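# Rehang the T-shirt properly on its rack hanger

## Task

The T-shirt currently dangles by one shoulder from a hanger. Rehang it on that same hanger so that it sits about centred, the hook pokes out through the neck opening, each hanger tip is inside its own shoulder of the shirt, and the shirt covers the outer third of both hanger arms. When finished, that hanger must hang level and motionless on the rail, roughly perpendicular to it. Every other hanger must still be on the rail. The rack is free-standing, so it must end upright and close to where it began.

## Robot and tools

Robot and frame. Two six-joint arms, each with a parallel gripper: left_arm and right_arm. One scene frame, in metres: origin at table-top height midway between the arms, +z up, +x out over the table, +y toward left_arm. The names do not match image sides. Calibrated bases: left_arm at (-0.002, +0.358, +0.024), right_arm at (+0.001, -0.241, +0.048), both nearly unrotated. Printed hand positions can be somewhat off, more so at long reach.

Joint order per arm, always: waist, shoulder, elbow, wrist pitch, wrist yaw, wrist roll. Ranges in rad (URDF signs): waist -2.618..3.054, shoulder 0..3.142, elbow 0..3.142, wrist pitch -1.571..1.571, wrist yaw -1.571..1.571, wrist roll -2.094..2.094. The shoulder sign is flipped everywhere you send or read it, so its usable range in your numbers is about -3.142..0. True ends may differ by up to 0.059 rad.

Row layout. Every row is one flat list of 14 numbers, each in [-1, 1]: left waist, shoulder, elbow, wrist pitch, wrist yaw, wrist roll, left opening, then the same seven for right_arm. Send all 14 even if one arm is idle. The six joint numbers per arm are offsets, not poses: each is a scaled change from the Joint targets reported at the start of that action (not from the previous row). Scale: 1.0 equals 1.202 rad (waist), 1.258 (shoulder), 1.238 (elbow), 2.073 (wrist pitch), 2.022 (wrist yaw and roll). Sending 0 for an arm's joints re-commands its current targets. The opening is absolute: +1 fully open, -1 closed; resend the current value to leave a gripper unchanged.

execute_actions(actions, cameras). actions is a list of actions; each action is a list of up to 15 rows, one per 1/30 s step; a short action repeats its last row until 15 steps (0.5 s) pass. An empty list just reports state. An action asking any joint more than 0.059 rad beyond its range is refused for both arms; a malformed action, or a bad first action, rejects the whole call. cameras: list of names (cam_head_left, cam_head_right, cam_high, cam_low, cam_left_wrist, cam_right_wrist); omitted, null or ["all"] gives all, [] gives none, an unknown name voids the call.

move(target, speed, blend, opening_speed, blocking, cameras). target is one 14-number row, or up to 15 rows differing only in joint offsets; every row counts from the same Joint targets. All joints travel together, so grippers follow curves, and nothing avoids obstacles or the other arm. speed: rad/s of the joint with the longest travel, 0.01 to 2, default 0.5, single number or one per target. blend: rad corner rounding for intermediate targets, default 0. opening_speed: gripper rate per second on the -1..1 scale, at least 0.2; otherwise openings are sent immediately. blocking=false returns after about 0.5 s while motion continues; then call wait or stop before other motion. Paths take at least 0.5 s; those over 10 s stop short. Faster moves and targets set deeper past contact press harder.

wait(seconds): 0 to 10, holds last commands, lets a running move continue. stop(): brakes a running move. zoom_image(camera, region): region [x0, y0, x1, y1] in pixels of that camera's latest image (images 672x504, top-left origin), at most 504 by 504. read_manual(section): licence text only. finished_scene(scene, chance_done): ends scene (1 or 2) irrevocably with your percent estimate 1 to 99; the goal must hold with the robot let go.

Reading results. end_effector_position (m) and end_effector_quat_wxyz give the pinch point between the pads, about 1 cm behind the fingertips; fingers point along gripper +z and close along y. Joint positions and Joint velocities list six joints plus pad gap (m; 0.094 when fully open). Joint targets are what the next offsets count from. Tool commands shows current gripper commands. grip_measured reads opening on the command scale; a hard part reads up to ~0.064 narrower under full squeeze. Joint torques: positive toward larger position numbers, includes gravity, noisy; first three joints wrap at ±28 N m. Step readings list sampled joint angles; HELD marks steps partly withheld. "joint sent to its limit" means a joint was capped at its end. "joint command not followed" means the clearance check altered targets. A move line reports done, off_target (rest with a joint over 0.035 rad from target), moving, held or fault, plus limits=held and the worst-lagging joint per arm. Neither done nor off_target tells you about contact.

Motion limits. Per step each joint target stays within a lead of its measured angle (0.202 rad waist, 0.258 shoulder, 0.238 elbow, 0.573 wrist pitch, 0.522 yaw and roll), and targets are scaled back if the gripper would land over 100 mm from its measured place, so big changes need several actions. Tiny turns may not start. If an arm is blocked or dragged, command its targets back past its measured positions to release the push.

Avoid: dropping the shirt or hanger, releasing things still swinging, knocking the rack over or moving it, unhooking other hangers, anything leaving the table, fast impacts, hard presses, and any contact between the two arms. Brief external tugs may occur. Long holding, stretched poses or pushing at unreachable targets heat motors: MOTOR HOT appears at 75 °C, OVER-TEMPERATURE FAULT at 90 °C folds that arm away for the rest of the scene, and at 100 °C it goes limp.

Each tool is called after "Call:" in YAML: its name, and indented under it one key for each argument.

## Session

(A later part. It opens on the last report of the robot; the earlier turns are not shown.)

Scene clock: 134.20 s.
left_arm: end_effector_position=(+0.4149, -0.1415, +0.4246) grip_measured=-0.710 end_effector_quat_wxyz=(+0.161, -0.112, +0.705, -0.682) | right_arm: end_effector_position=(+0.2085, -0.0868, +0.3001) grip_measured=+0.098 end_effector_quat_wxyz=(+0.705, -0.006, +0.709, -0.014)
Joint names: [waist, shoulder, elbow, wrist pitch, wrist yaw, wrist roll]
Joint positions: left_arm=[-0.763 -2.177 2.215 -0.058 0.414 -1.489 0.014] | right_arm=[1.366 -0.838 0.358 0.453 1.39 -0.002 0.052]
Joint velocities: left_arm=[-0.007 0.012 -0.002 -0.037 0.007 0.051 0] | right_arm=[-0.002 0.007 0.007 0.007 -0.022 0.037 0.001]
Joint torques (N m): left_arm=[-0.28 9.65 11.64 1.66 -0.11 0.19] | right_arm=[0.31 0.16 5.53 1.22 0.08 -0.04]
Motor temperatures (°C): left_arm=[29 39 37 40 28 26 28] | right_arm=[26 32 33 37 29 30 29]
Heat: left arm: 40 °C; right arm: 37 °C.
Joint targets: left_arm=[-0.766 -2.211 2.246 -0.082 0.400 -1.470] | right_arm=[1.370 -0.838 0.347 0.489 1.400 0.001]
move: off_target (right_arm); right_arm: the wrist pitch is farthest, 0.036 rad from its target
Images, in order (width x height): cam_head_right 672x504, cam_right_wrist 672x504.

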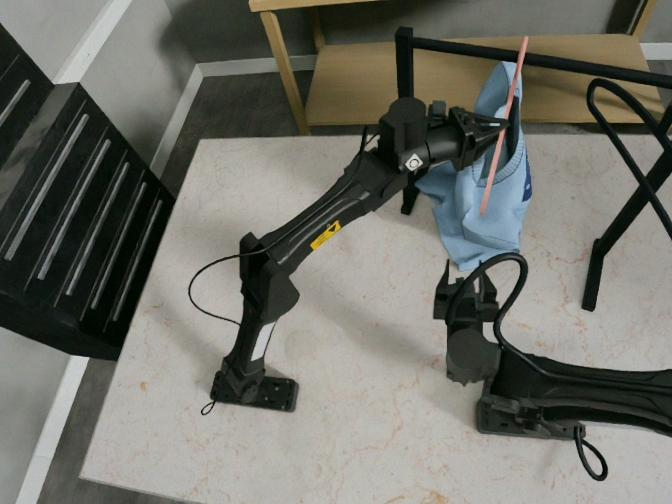

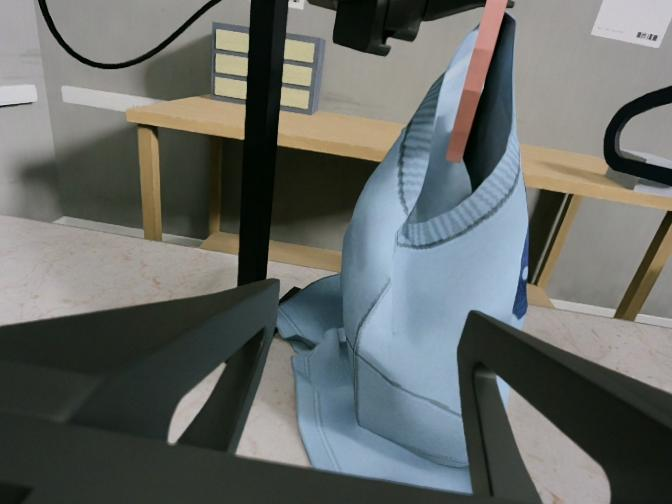

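Call:
move:
  target:
    - [0,0,0,0,0,0,-1,-0.04,-0.36,-0.05,0.213,-0.05,0,0.3]
    - [0,0,0,0,0,0,-1,-0.401,-0.542,0.132,0.189,-0.124,0,0.3]
  speed: 0.35
  blend: 0.05
  cameras: ["cam_right_wrist","cam_head_right","cam_high"]

Scene clock: 138.67 s.
left_arm: end_effector_position=(+0.4149, -0.1415, +0.4246) grip_measured=-0.710 end_effector_quat_wxyz=(+0.161, -0.112, +0.705, -0.682) | right_arm: end_effector_position=(+0.3275, -0.0880, +0.2281) grip_measured=+0.298 end_effector_quat_wxyz=(+0.671, +0.040, +0.728, -0.135)
Joint names: [waist, shoulder, elbow, wrist pitch, wrist yaw, wrist roll]
Joint positions: left_arm=[-0.763 -2.177 2.215 -0.058 0.414 -1.489 0.014] | right_arm=[0.889 -1.511 0.476 0.88 1.151 -0.002 0.061]
Joint velocities: left_arm=[0.002 0.002 -0.002 0.066 -0.051 0.007 0] | right_arm=[-0.002 0.007 -0.002 0.037 0.007 -0.037 -0.001]
Joint torques (N m): left_arm=[-0.24 9.42 12 1.62 -0.08 0.17] | right_arm=[-0.17 4.05 7.65 1.03 0.05 -0.05]
Motor temperatures (°C): left_arm=[29 39 38 40 28 26 28] | right_arm=[26 32 33 37 29 30 29]
Heat: left arm: 40 °C; right arm: 37 °C.
Joint targets: left_arm=[-0.766 -2.211 2.246 -0.082 0.400 -1.470] | right_arm=[0.888 -1.520 0.510 0.881 1.150 0.001]
move: done
Images, in order (width x height): cam_head_right 672x504, cam_high 672x504, cam_right_wrist 672x504.

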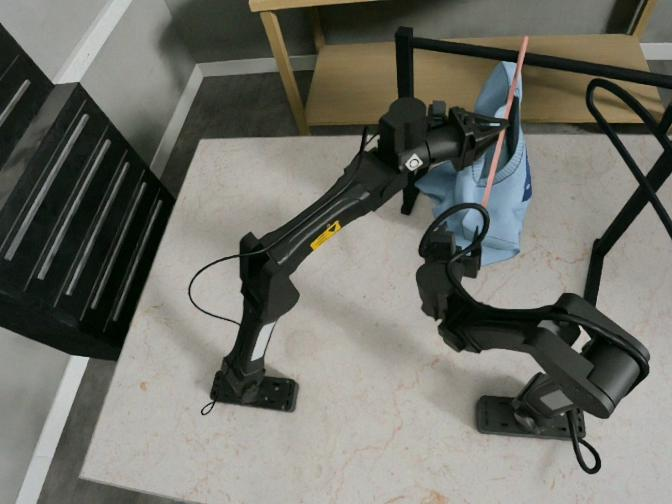

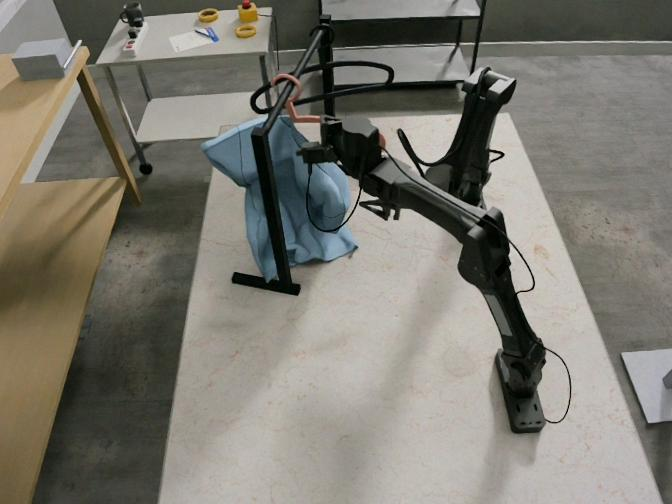

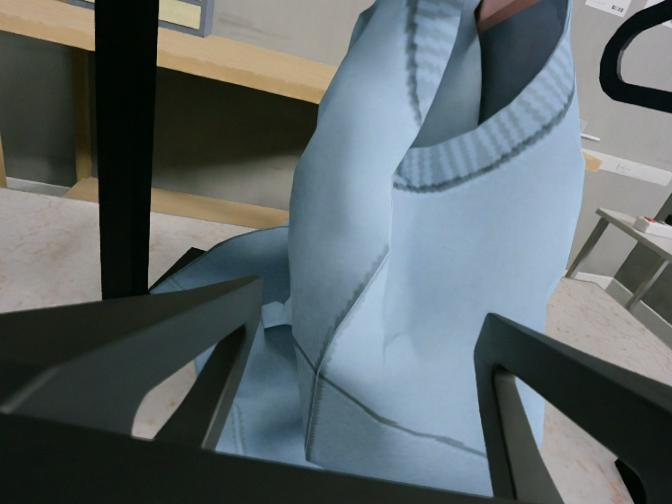

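Call:
move:
  target: [0,0,0,0,0,0,-1,-0.275,-0.215,0.263,-0.052,-0.099,0.025,0.3]
  speed: 0.25
  cameras: ["cam_right_wrist","cam_head_right"]

Scene clock: 141.33 s.
left_arm: end_effector_position=(+0.4149, -0.1415, +0.4246) grip_measured=-0.710 end_effector_quat_wxyz=(+0.161, -0.112, +0.705, -0.682) | right_arm: end_effector_position=(+0.4422, -0.1278, +0.2232) grip_measured=+0.298 end_effector_quat_wxyz=(+0.648, +0.101, +0.737, -0.164)
Joint names: [waist, shoulder, elbow, wrist pitch, wrist yaw, wrist roll]
Joint positions: left_arm=[-0.763 -2.177 2.215 -0.058 0.414 -1.489 0.014] | right_arm=[0.559 -1.778 0.8 0.794 0.949 0.038 0.061]
Joint velocities: left_arm=[0.002 0.012 -0.007 0.007 -0.022 0.037 0] | right_arm=[-0.007 -0.017 0.012 0.022 -0.007 -0.007 0]
Joint torques (N m): left_arm=[-0.28 9.57 11.84 1.66 -0.07 0.16] | right_arm=[-0.16 6.79 8.1 0.94 0.07 0.08]
Motor temperatures (°C): left_arm=[29 39 38 40 28 26 28] | right_arm=[26 32 33 37 29 30 29]
Heat: left arm: 40 °C; right arm: 37 °C.
Joint targets: left_arm=[-0.766 -2.211 2.246 -0.082 0.400 -1.470] | right_arm=[0.557 -1.790 0.836 0.773 0.949 0.051]
move: off_target (right_arm); right_arm: the elbow is farthest, 0.036 rad from its target
Images, in order (width x height): cam_head_right 672x504, cam_right_wrist 672x504.

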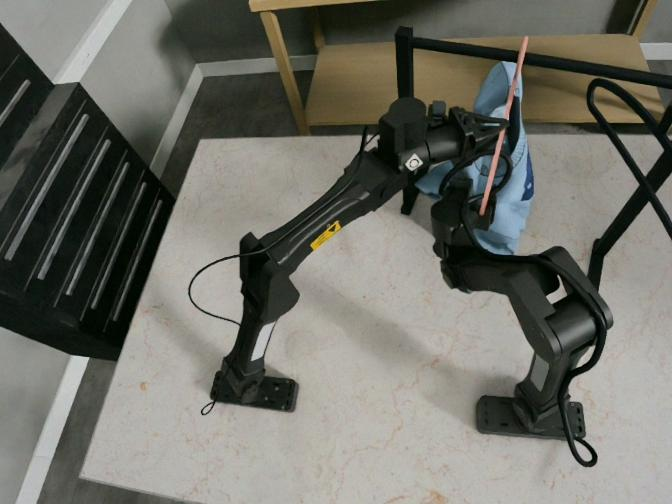

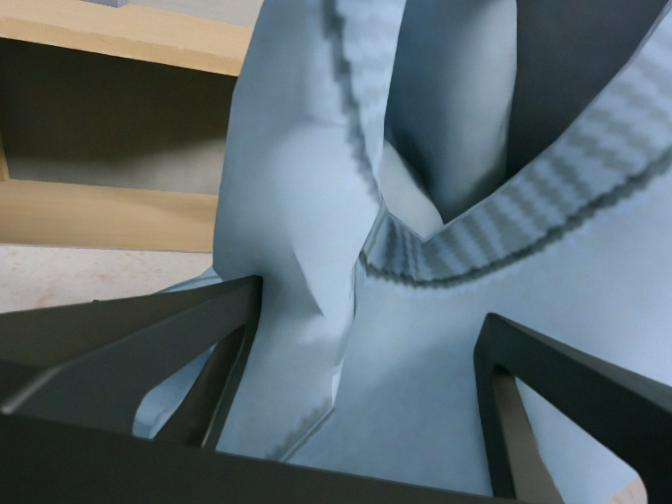

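Call:
move:
  target: [0,0,0,0,0,0,-1,0,0,0,0,0,0,-1]
  opening_speed: 0.8
  cameras: ["cam_right_wrist"]

Scene clock: 143.33 s.
left_arm: end_effector_position=(+0.4149, -0.1415, +0.4246) grip_measured=-0.710 end_effector_quat_wxyz=(+0.161, -0.112, +0.705, -0.682) | right_arm: end_effector_position=(+0.4423, -0.1275, +0.2231) grip_measured=-0.978 end_effector_quat_wxyz=(+0.648, +0.101, +0.737, -0.164)
Joint names: [waist, shoulder, elbow, wrist pitch, wrist yaw, wrist roll]
Joint positions: left_arm=[-0.763 -2.177 2.215 -0.058 0.414 -1.489 0.014] | right_arm=[0.559 -1.778 0.8 0.794 0.947 0.038 0.001]
Joint velocities: left_arm=[-0.007 -0.002 -0.007 -0.037 0.007 0.022 -0.001] | right_arm=[-0.022 -0.012 0.002 0.007 -0.007 -0.022 -0.001]
Joint torques (N m): left_arm=[-0.38 9.48 11.9 1.6 -0.05 0.13] | right_arm=[-0.16 6.76 8.08 0.94 0.06 0.06]
Motor temperatures (°C): left_arm=[29 39 38 40 28 26 28] | right_arm=[26 32 33 37 29 30 29]
Heat: left arm: 40 °C; right arm: 37 °C.
Joint targets: left_arm=[-0.766 -2.211 2.246 -0.082 0.400 -1.470] | right_arm=[0.557 -1.790 0.836 0.773 0.949 0.051]
move: off_target (right_arm); right_arm: the elbow is farthest, 0.036 rad from its target
Images, in order (width x height): cam_right_wrist 672x504.

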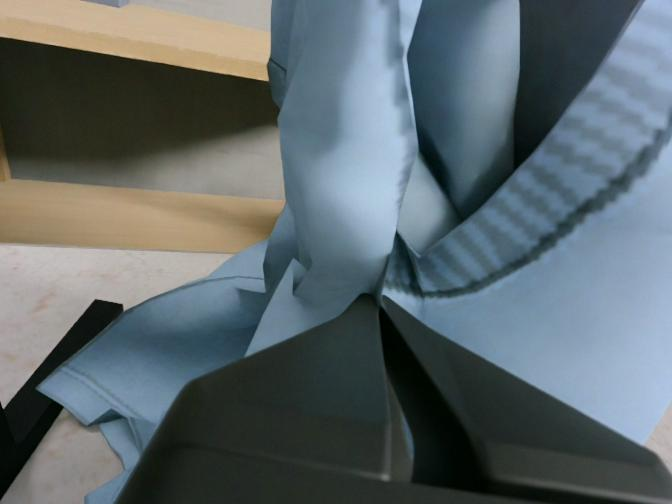

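Call:
move:
  target:
    - [0,0,0,0,0,0,-1,0.275,0.215,-0.263,0.052,0.099,-0.025,-1]
    - [0,0,0,0,0,0,-1,0.559,0.628,-0.409,-0.035,0.198,-0.025,-1]
  speed: 0.3
  blend: 0.05

Scene clock: 147.20 s.
left_arm: end_effector_position=(+0.4056, -0.1476, +0.4214) grip_measured=-0.710 end_effector_quat_wxyz=(+0.147, -0.104, +0.710, -0.681) | right_arm: end_effector_position=(+0.2376, -0.0936, +0.2930) grip_measured=-0.980 end_effector_quat_wxyz=(+0.711, +0.068, +0.699, -0.023)
Joint names: [waist, shoulder, elbow, wrist pitch, wrist yaw, wrist roll]
Joint positions: left_arm=[-0.775 -2.177 2.215 -0.072 0.434 -1.489 0.014] | right_arm=[1.213 -1.013 0.347 0.726 1.355 0.005 0.001]
Joint velocities: left_arm=[-0.007 -0.012 -0.002 0.037 -0.007 0.007 0] | right_arm=[0.002 0.007 -0.007 -0.037 -0.066 -0.051 0]
Joint torques (N m): left_arm=[0.92 9.57 11.89 1.76 -0.31 0.17] | right_arm=[1.17 2.35 4.77 0.67 -0.01 -0.1]
Motor temperatures (°C): left_arm=[29 39 38 40 28 26 29] | right_arm=[26 32 33 37 29 30 29]
Heat: left arm: 40 °C; right arm: 37 °C.
Joint targets: left_arm=[-0.766 -2.211 2.246 -0.082 0.400 -1.470] | right_arm=[1.229 -1.000 0.329 0.701 1.350 0.001]
move: done

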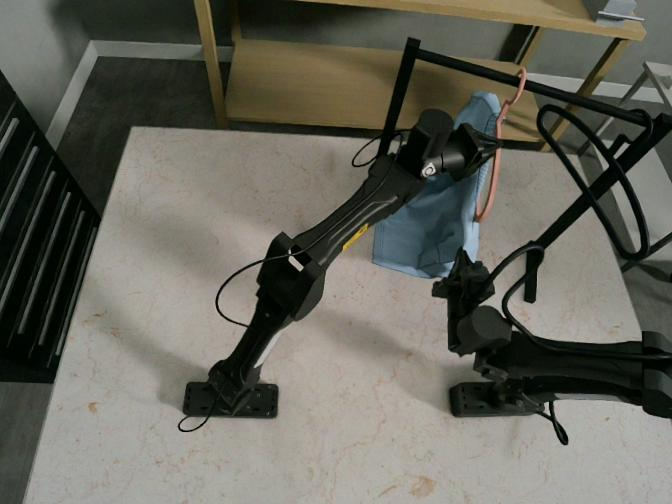

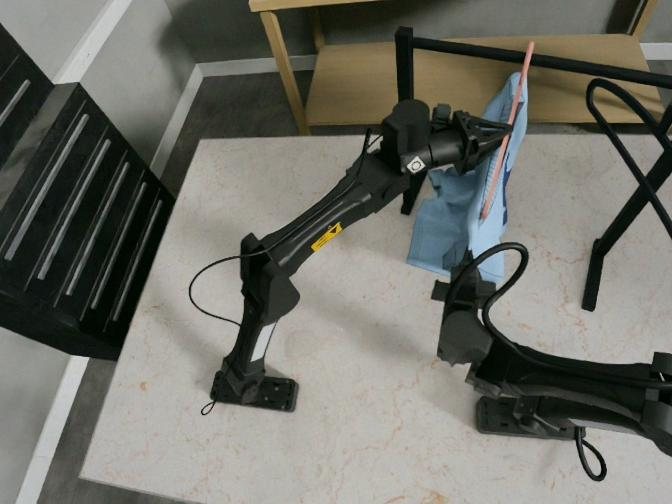

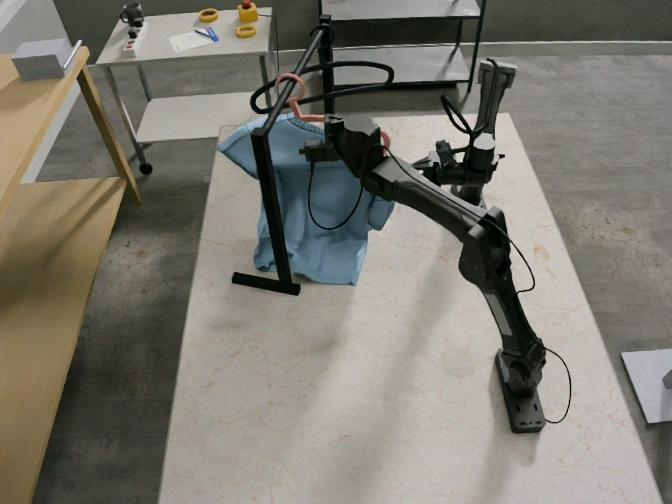

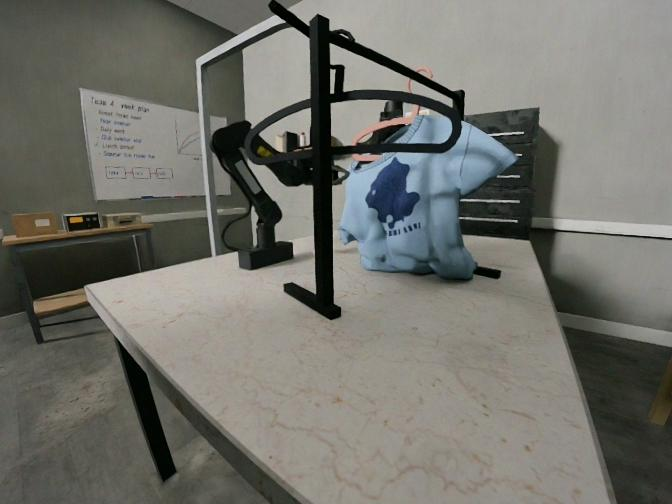

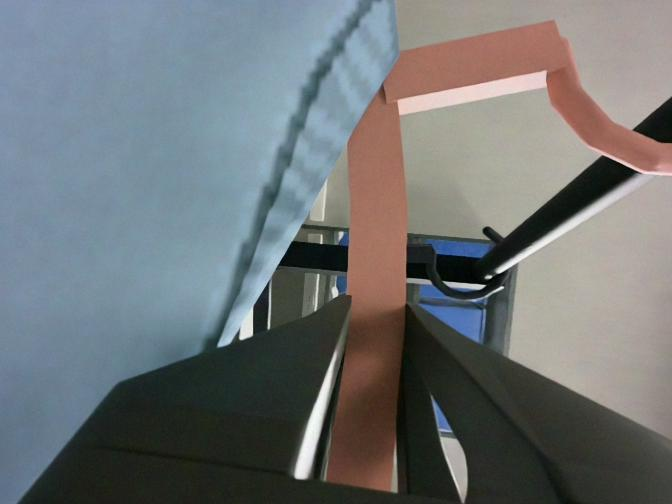

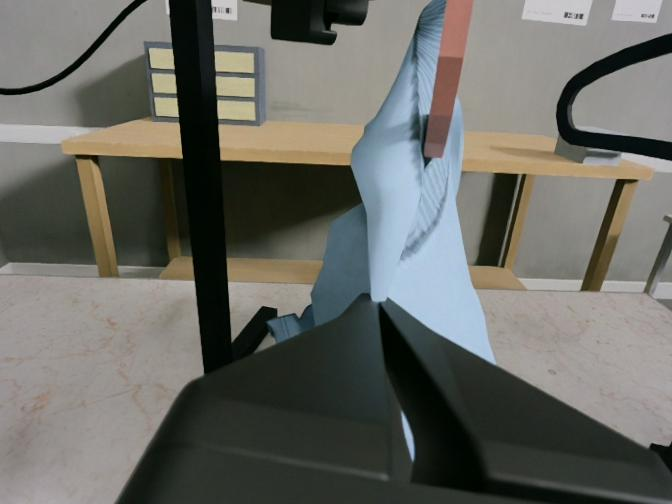

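Call:
move:
  target:
    - [0,0,0,0,0,0,-1,0,0.18,0.193,-0.239,0,0,-1]
    - [0,0,0,0,0,0,-1,0,0.139,0.431,-0.357,0,0,-1]
  speed: 0.3
  blend: 0.05

Scene clock: 151.03 s.
left_arm: end_effector_position=(+0.4014, -0.1500, +0.4258) grip_measured=-0.710 end_effector_quat_wxyz=(+0.135, -0.110, +0.706, -0.686) | right_arm: end_effector_position=(+0.2301, -0.1092, +0.4031) grip_measured=-0.980 end_effector_quat_wxyz=(+0.696, +0.008, +0.714, -0.069)
Joint names: [waist, shoulder, elbow, wrist pitch, wrist yaw, wrist roll]
Joint positions: left_arm=[-0.781 -2.177 2.224 -0.072 0.437 -1.522 0.014] | right_arm=[1.219 -0.833 0.798 -0.056 1.34 0.002 0.001]
Joint velocities: left_arm=[0.002 -0.002 -0.012 0.007 0.007 0.066 0] | right_arm=[-0.002 -0.007 -0.022 -0.125 -0.022 0.022 0]
Joint torques (N m): left_arm=[1.51 9.46 10.93 1.77 -0.39 0.55] | right_arm=[0.75 0.76 11.07 1.06 0.11 -0.09]
Motor temperatures (°C): left_arm=[29 40 38 40 28 26 29] | right_arm=[26 32 33 36 29 30 29]
Heat: left arm: 40 °C; right arm: 36 °C.
Joint targets: left_arm=[-0.766 -2.211 2.246 -0.082 0.400 -1.470] | right_arm=[1.229 -0.825 0.863 -0.039 1.350 0.001]
move: off_target (left_arm, right_arm); left_arm: the wrist roll is farthest, 0.052 rad from its target; right_arm: the elbow is farthest, 0.065 rad from its target

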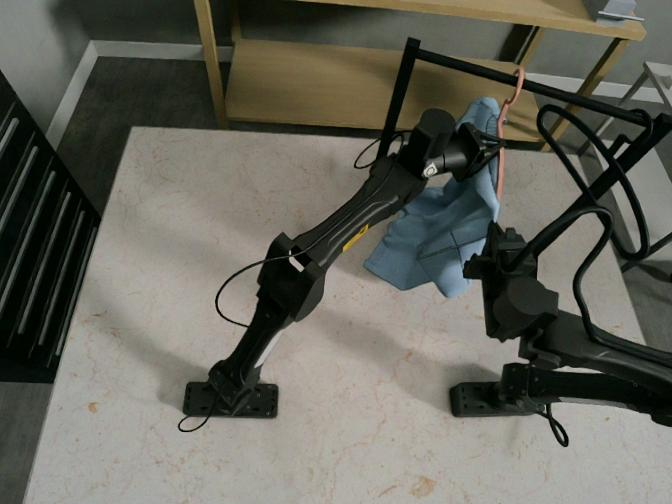

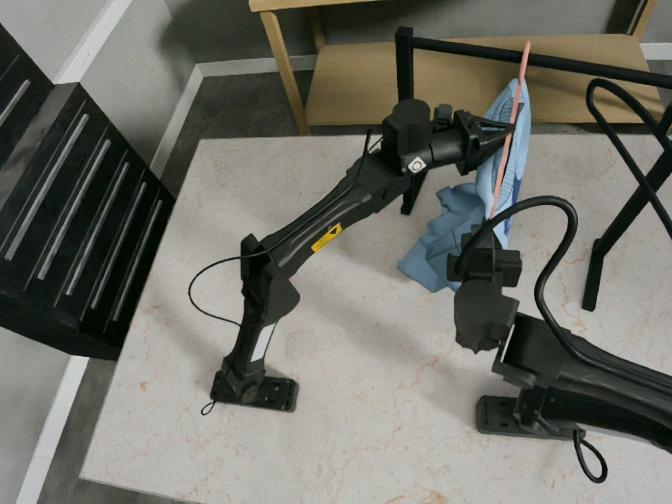

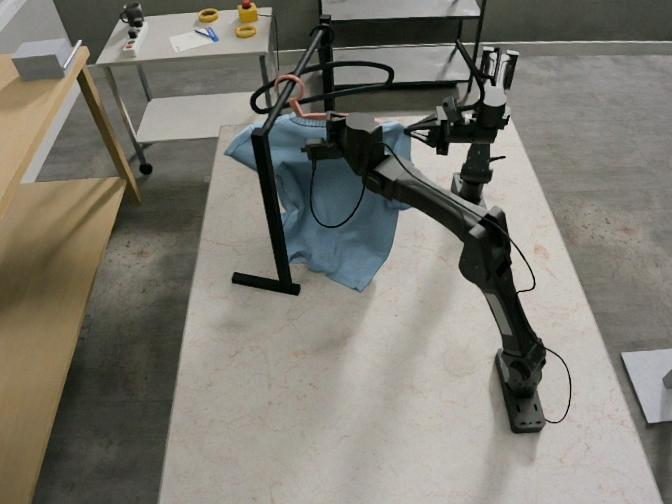

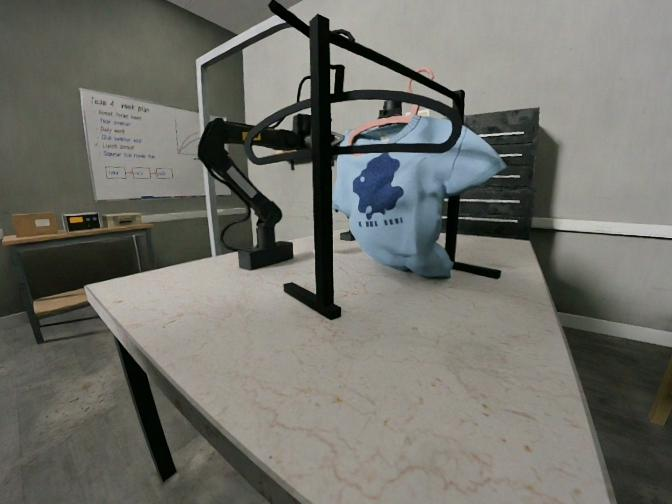

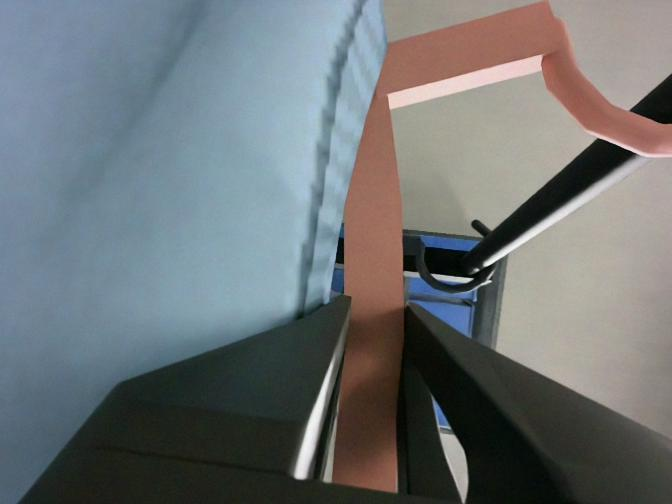

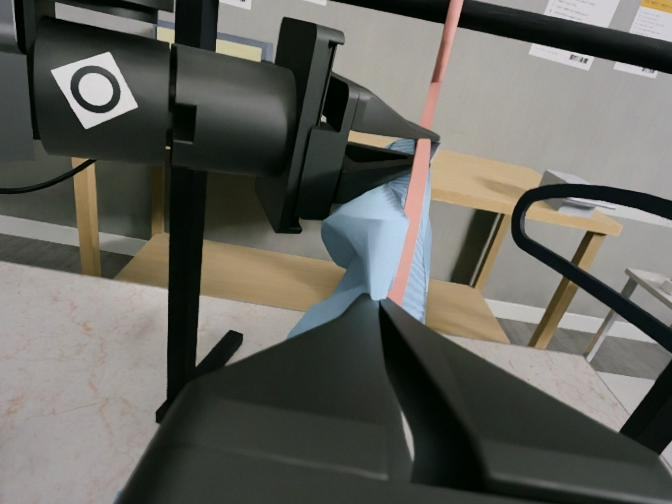

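Call:
zoom_image:
  camera: "cam_right_wrist"
  region: [250, 120, 520, 340]

Call:
zoom_image:
  camera: "cam_head_right"
  region: [380, 60, 580, 300]

Call:
zoom_image:
  camera: "cam_low"
  region: [240, 50, 520, 220]

Scaled by 1.867 from the camera's 672x504 image, which has a finer 960x720 frame.

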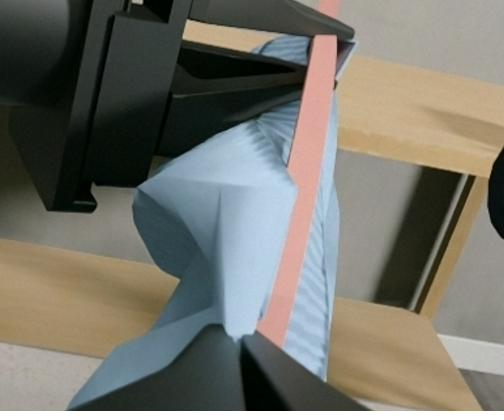

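Scaled by 2.100 from the camera's 672x504 image, which has a finer 960x720 frame.

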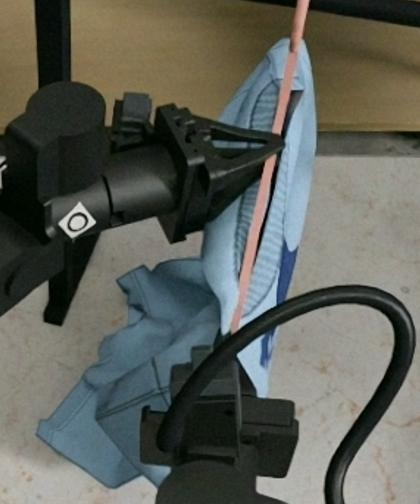

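Scaled by 1.800 from the camera's 672x504 image, which has a finer 960x720 frame.

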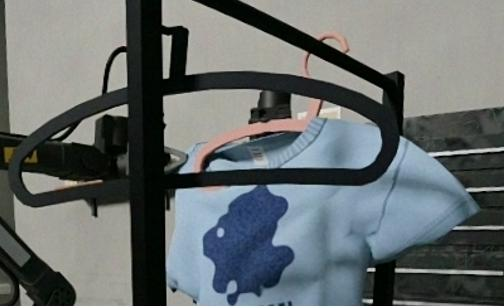

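Call:
move:
  target: [0,0,0,0,0,0,-1,-0.077,-0.058,0.103,-0.075,-0.025,0,-1]
  speed: 0.2
  cameras: ["cam_right_wrist","cam_low","cam_head_right","cam_left_wrist"]

Call:
zoom_image:
  camera: "cam_right_wrist"
  region: [250, 120, 520, 340]

Call:
zoom_image:
  camera: "cam_low"
  region: [240, 50, 520, 220]

Scene clock: 153.13 s.
left_arm: end_effector_position=(+0.4017, -0.1499, +0.4262) grip_measured=-0.710 end_effector_quat_wxyz=(+0.136, -0.111, +0.706, -0.686) | right_arm: end_effector_position=(+0.2456, -0.1084, +0.4137) grip_measured=-0.980 end_effector_quat_wxyz=(+0.678, -0.020, +0.727, -0.112)
Joint names: [waist, shoulder, elbow, wrist pitch, wrist yaw, wrist roll]
Joint positions: left_arm=[-0.781 -2.177 2.224 -0.07 0.435 -1.522 0.014] | right_arm=[1.14 -0.908 0.921 -0.214 1.283 0.002 0.001]
Joint velocities: left_arm=[-0.012 0.007 0.002 -0.007 0.007 0.022 0] | right_arm=[-0.012 0.022 -0.007 0.007 -0.081 0.051 -0.001]
Joint torques (N m): left_arm=[1.37 9.37 11.06 1.78 -0.3 0.51] | right_arm=[-0.28 1.46 11.44 1.13 0.24 -0.09]
Motor temperatures (°C): left_arm=[29 40 37 41 28 26 29] | right_arm=[26 32 33 36 29 30 29]
Heat: left arm: 41 °C; right arm: 36 °C.
Joint targets: left_arm=[-0.766 -2.211 2.246 -0.082 0.400 -1.470] | right_arm=[1.137 -0.898 0.990 -0.195 1.299 0.001]
move: off_target (left_arm, right_arm); left_arm: the wrist roll is farthest, 0.052 rad from its target; right_arm: the elbow is farthest, 0.070 rad from its target
Images, in order (width x height): cam_head_right 672x504, cam_low 672x504, cam_left_wrist 672x504, cam_right_wrist 672x504.

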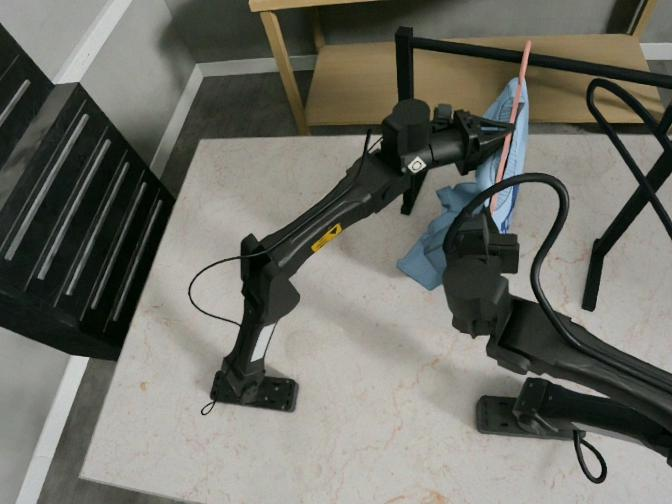

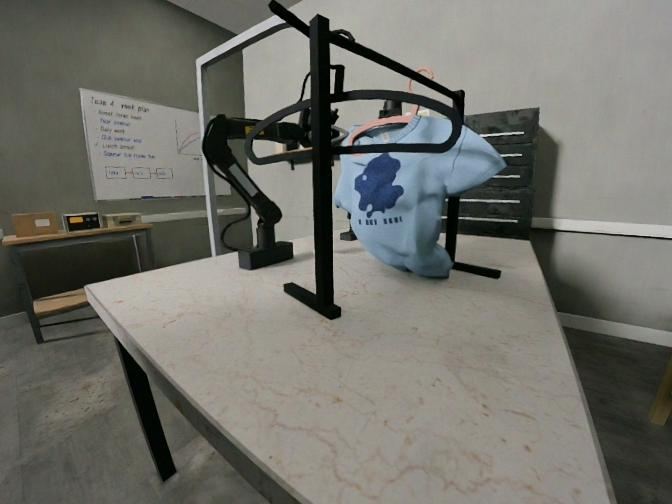

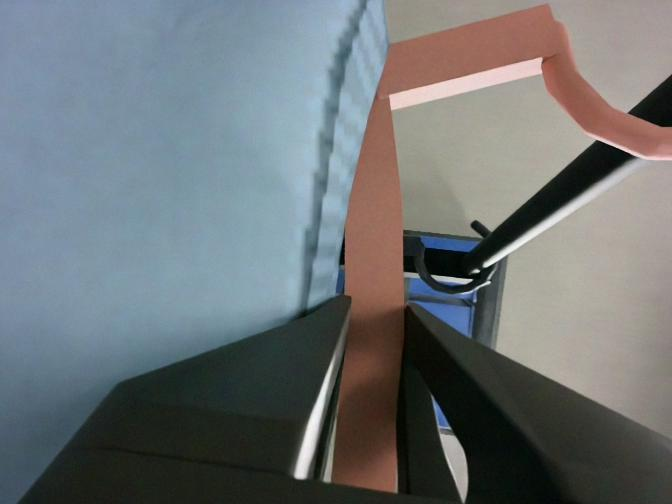

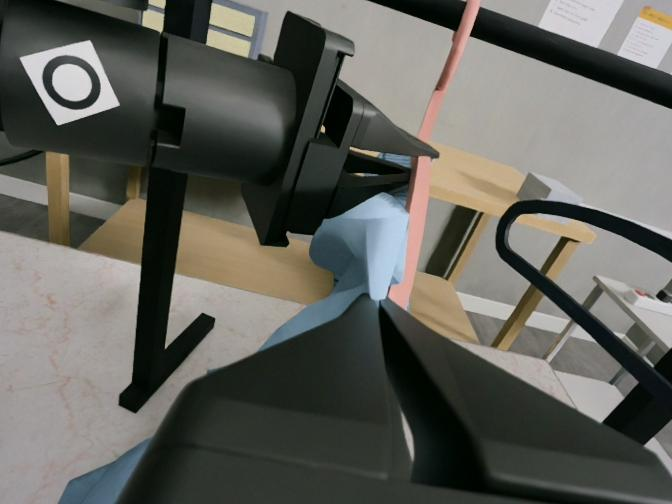

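Scaled by 1.867 from the camera's 672x504 image, which has a finer 960x720 frame.

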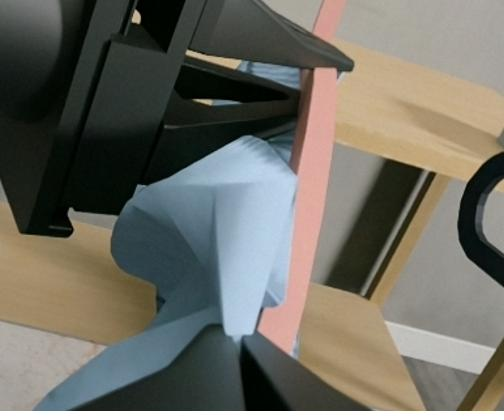

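Scaled by 1.800 from the camera's 672x504 image, which has a finer 960x720 frame.

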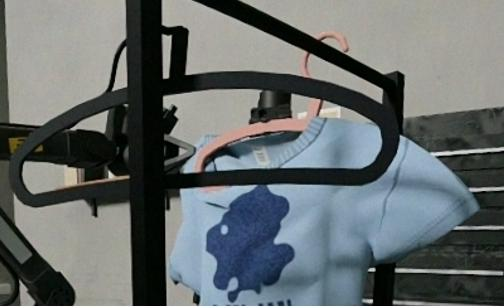

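Call:
move:
  target: [0,0,0,0,0,0,-1,-0.079,-0.054,0.109,-0.048,-0.024,0,-1]
  speed: 0.2
  cameras: ["cam_right_wrist","cam_low","cam_head_right"]

Call:
zoom_image:
  camera: "cam_right_wrist"
  region: [250, 120, 520, 340]

Call:
zoom_image:
  camera: "cam_low"
  region: [300, 90, 480, 220]

Call:
zoom_image:
  camera: "cam_head_right"
  region: [420, 60, 560, 280]

Scene clock: 155.43 s.
left_arm: end_effector_position=(+0.4072, -0.1460, +0.4296) grip_measured=-0.710 end_effector_quat_wxyz=(+0.143, -0.120, +0.702, -0.687) | right_arm: end_effector_position=(+0.2632, -0.1141, +0.4339) grip_measured=-0.980 end_effector_quat_wxyz=(+0.663, -0.020, +0.735, -0.137)
Joint names: [waist, shoulder, elbow, wrist pitch, wrist yaw, wrist roll]
Joint positions: left_arm=[-0.775 -2.177 2.232 -0.072 0.417 -1.528 0.014] | right_arm=[1.046 -0.979 1.062 -0.329 1.225 0.002 0.001]
Joint velocities: left_arm=[-0.012 0.002 0.002 0.037 0.022 -0.037 -0.001] | right_arm=[-0.022 -0.012 0.002 -0.037 0.007 -0.007 0]
Joint torques (N m): left_arm=[0.64 9.48 10.22 1.77 -0.14 0.58] | right_arm=[-0.36 2.22 10.86 1.31 0.34 -0.09]
Motor temperatures (°C): left_arm=[29 40 37 41 28 26 29] | right_arm=[26 32 33 36 29 30 29]
Heat: left arm: 41 °C; right arm: 36 °C.
Joint targets: left_arm=[-0.766 -2.211 2.246 -0.082 0.400 -1.470] | right_arm=[1.042 -0.966 1.125 -0.294 1.251 0.001]
move: off_target (left_arm, right_arm); left_arm: the wrist roll is farthest, 0.058 rad from its target; right_arm: the elbow is farthest, 0.063 rad from its target
Images, in order (width x height): cam_head_right 672x504, cam_low 672x504, cam_right_wrist 672x504.

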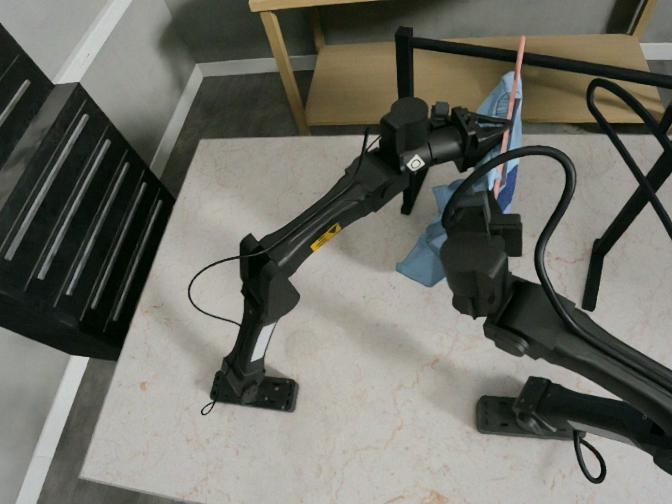

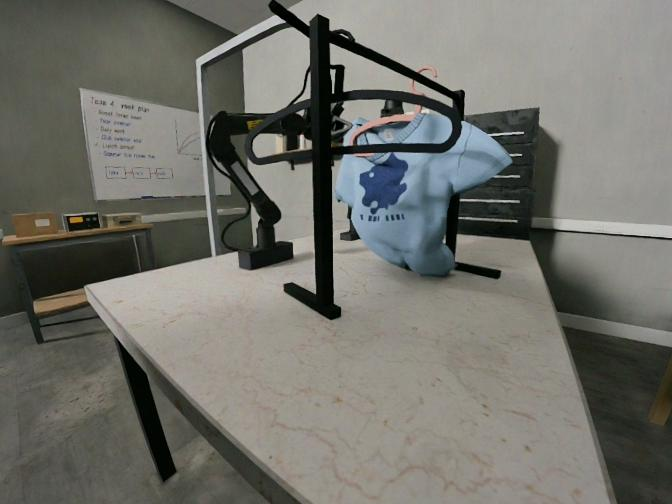

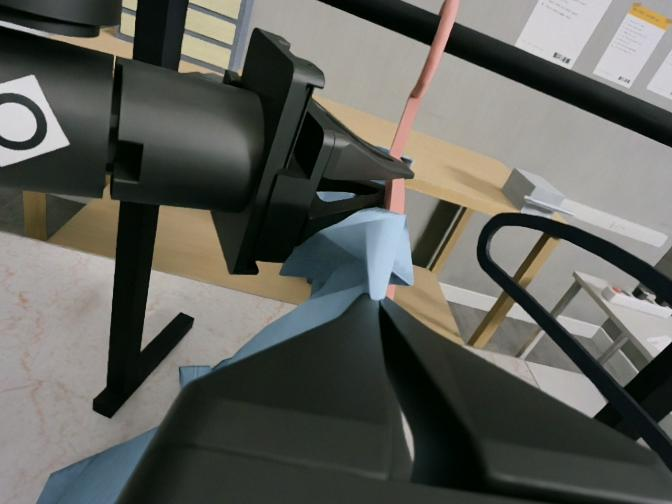

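Scaled by 1.867 from the camera's 672x504 image, which has a finer 960x720 frame.

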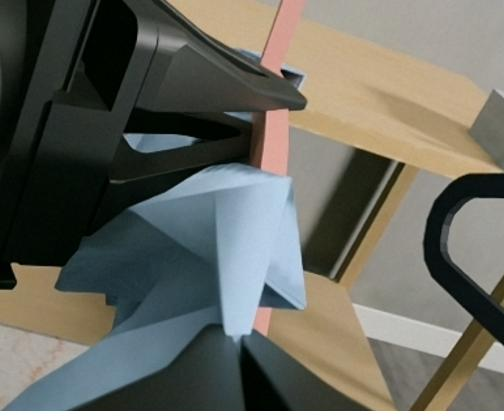

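Scaled by 2.800 from the camera's 672x504 image, which has a finer 960x720 frame.

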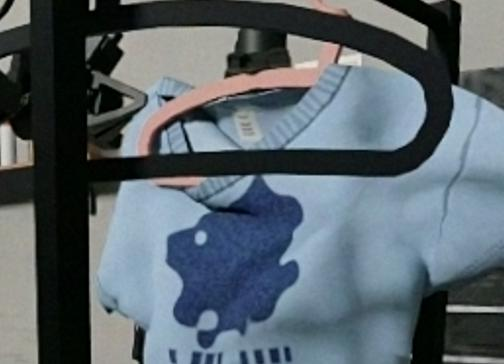

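Scaled by 2.291 from the camera's 672x504 image, which has a finer 960x720 frame.

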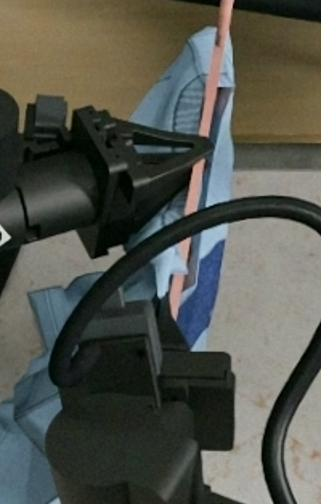

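Call:
move:
  target:
    - [0,0,0,0,0,0,-1,0.079,0.054,-0.109,0.048,0.024,0,-1]
    - [0,0,0,0,0,0,-1,0.13,0.1,-0.212,0.123,0.049,0,-1]
    - [0,0,0,0,0,0,-1,0.084,0.054,-0.632,0.419,0.049,0,-1]
  speed: 0.35
  blend: 0.03
  cameras: ["cam_right_wrist","cam_low","cam_head_right"]

Call:
zoom_image:
  camera: "cam_low"
  region: [300, 90, 480, 220]

Call:
zoom_image:
  camera: "cam_right_wrist"
  region: [300, 0, 540, 320]

Scene clock: 159.57 s.
left_arm: end_effector_position=(+0.4041, -0.1492, +0.4233) grip_measured=-0.710 end_effector_quat_wxyz=(+0.141, -0.109, +0.710, -0.681) | right_arm: end_effector_position=(+0.2424, -0.1187, +0.2992) grip_measured=-0.981 end_effector_quat_wxyz=(+0.705, +0.064, +0.704, -0.061)
Joint names: [waist, shoulder, elbow, wrist pitch, wrist yaw, wrist roll]
Joint positions: left_arm=[-0.778 -2.182 2.232 -0.085 0.432 -1.505 0.014] | right_arm=[1.145 -0.897 0.359 0.541 1.334 0.002 0.001]
Joint velocities: left_arm=[-0.022 0.012 0.002 -0.007 -0.095 -0.022 0] | right_arm=[0.002 -0.002 0.012 -0.066 -0.037 0.022 0]
Joint torques (N m): left_arm=[1.1 9.81 10.02 1.89 -0.29 0.35] | right_arm=[-0.21 0.4 5.15 1.21 0.12 -0.08]
Motor temperatures (°C): left_arm=[29 40 37 41 28 26 29] | right_arm=[26 32 33 37 29 30 29]
Heat: left arm: 41 °C; right arm: 37 °C.
Joint targets: left_arm=[-0.766 -2.211 2.246 -0.082 0.400 -1.470] | right_arm=[1.142 -0.898 0.343 0.574 1.350 0.001]
move: done
Images, in order (width x height): cam_head_right 672x504, cam_low 672x504, cam_right_wrist 672x504.

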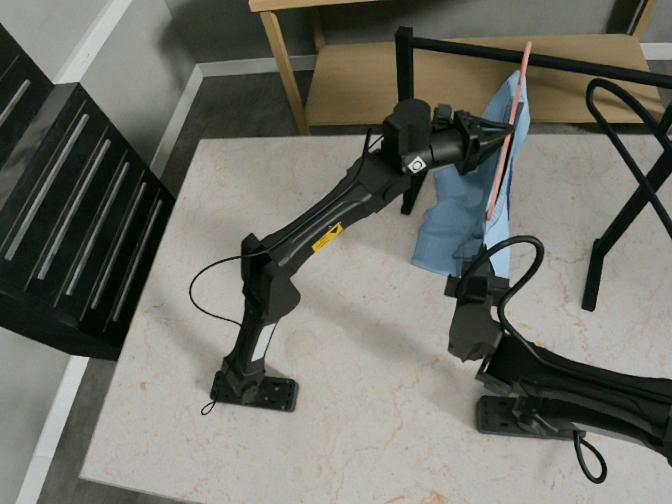

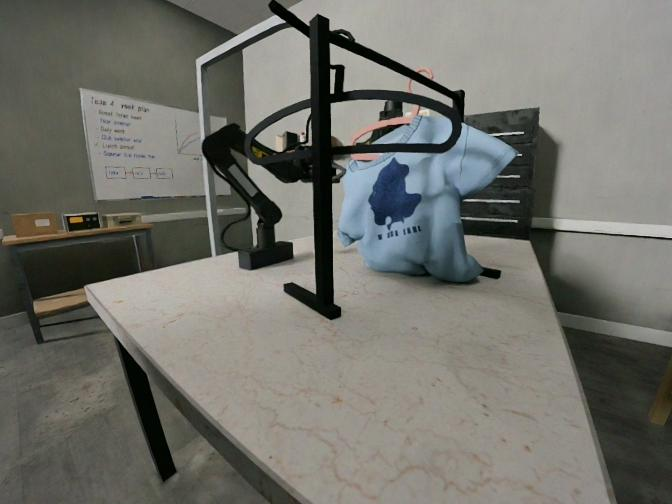

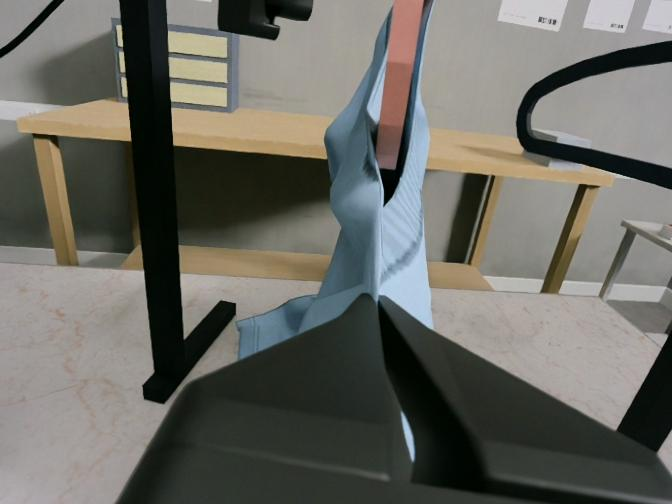

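Scaled by 2.800 from the camera's 672x504 image, which has a finer 960x720 frame.

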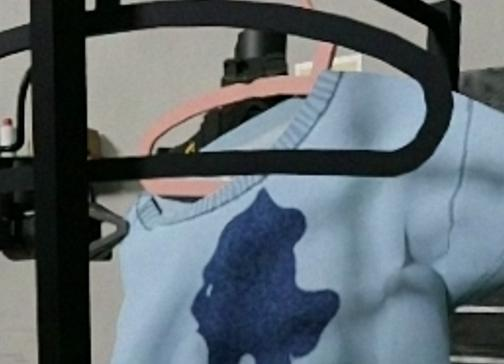

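Scaled by 1.575 from the camera's 672x504 image, which has a finer 960x720 frame.

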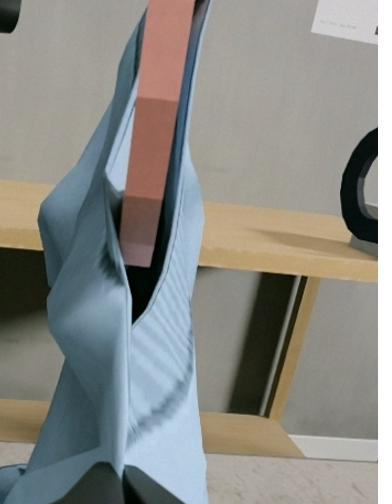

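Call:
move:
  target: [0,0,0,0,0,0,-1,-0.017,0.046,0.155,-0.118,0,0,-1]
  speed: 0.25
  cameras: ["cam_right_wrist","cam_low"]

Call:
zoom_image:
  camera: "cam_right_wrist"
  region: [300, 60, 500, 320]

Scene clock: 161.47 s.
left_arm: end_effector_position=(+0.4041, -0.1492, +0.4233) grip_measured=-0.710 end_effector_quat_wxyz=(+0.140, -0.110, +0.710, -0.681) | right_arm: end_effector_position=(+0.2453, -0.1214, +0.3317) grip_measured=-0.981 end_effector_quat_wxyz=(+0.701, +0.061, +0.706, -0.075)
Joint names: [waist, shoulder, elbow, wrist pitch, wrist yaw, wrist roll]
Joint positions: left_arm=[-0.778 -2.182 2.232 -0.085 0.432 -1.506 0.014] | right_arm=[1.126 -0.861 0.491 0.347 1.332 0.002 0.001]
Joint velocities: left_arm=[0.002 0.022 -0.007 -0.022 0.007 0.007 -0.001] | right_arm=[0.002 0.002 -0.007 -0.007 -0.037 -0.022 0]
Joint torques (N m): left_arm=[1.29 10.03 10.07 1.91 -0.31 0.35] | right_arm=[-0.35 2.3 9.59 0.75 0.15 -0.08]
Motor temperatures (°C): left_arm=[29 40 37 41 28 26 29] | right_arm=[26 32 33 37 29 30 29]
Heat: left arm: 41 °C; right arm: 37 °C.
Joint targets: left_arm=[-0.766 -2.211 2.246 -0.082 0.400 -1.470] | right_arm=[1.122 -0.840 0.535 0.330 1.350 0.001]
move: off_target (left_arm, right_arm); left_arm: the wrist roll is farthest, 0.036 rad from its target; right_arm: the elbow is farthest, 0.044 rad from its target
Images, in order (width x height): cam_low 672x504, cam_right_wrist 672x504.

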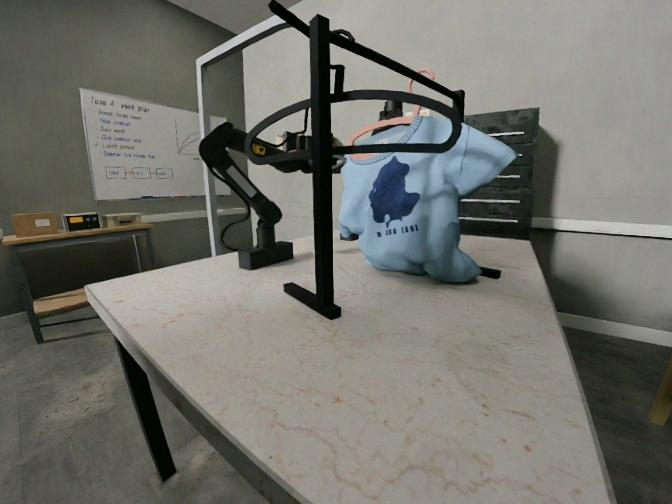

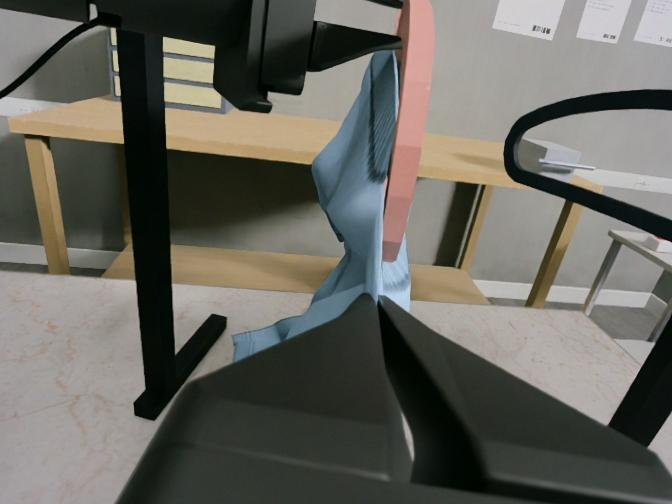

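Scaled by 1.938 from the camera's 672x504 image, which has a finer 960x720 frame.

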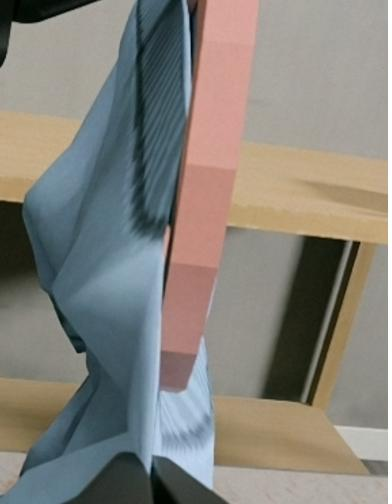

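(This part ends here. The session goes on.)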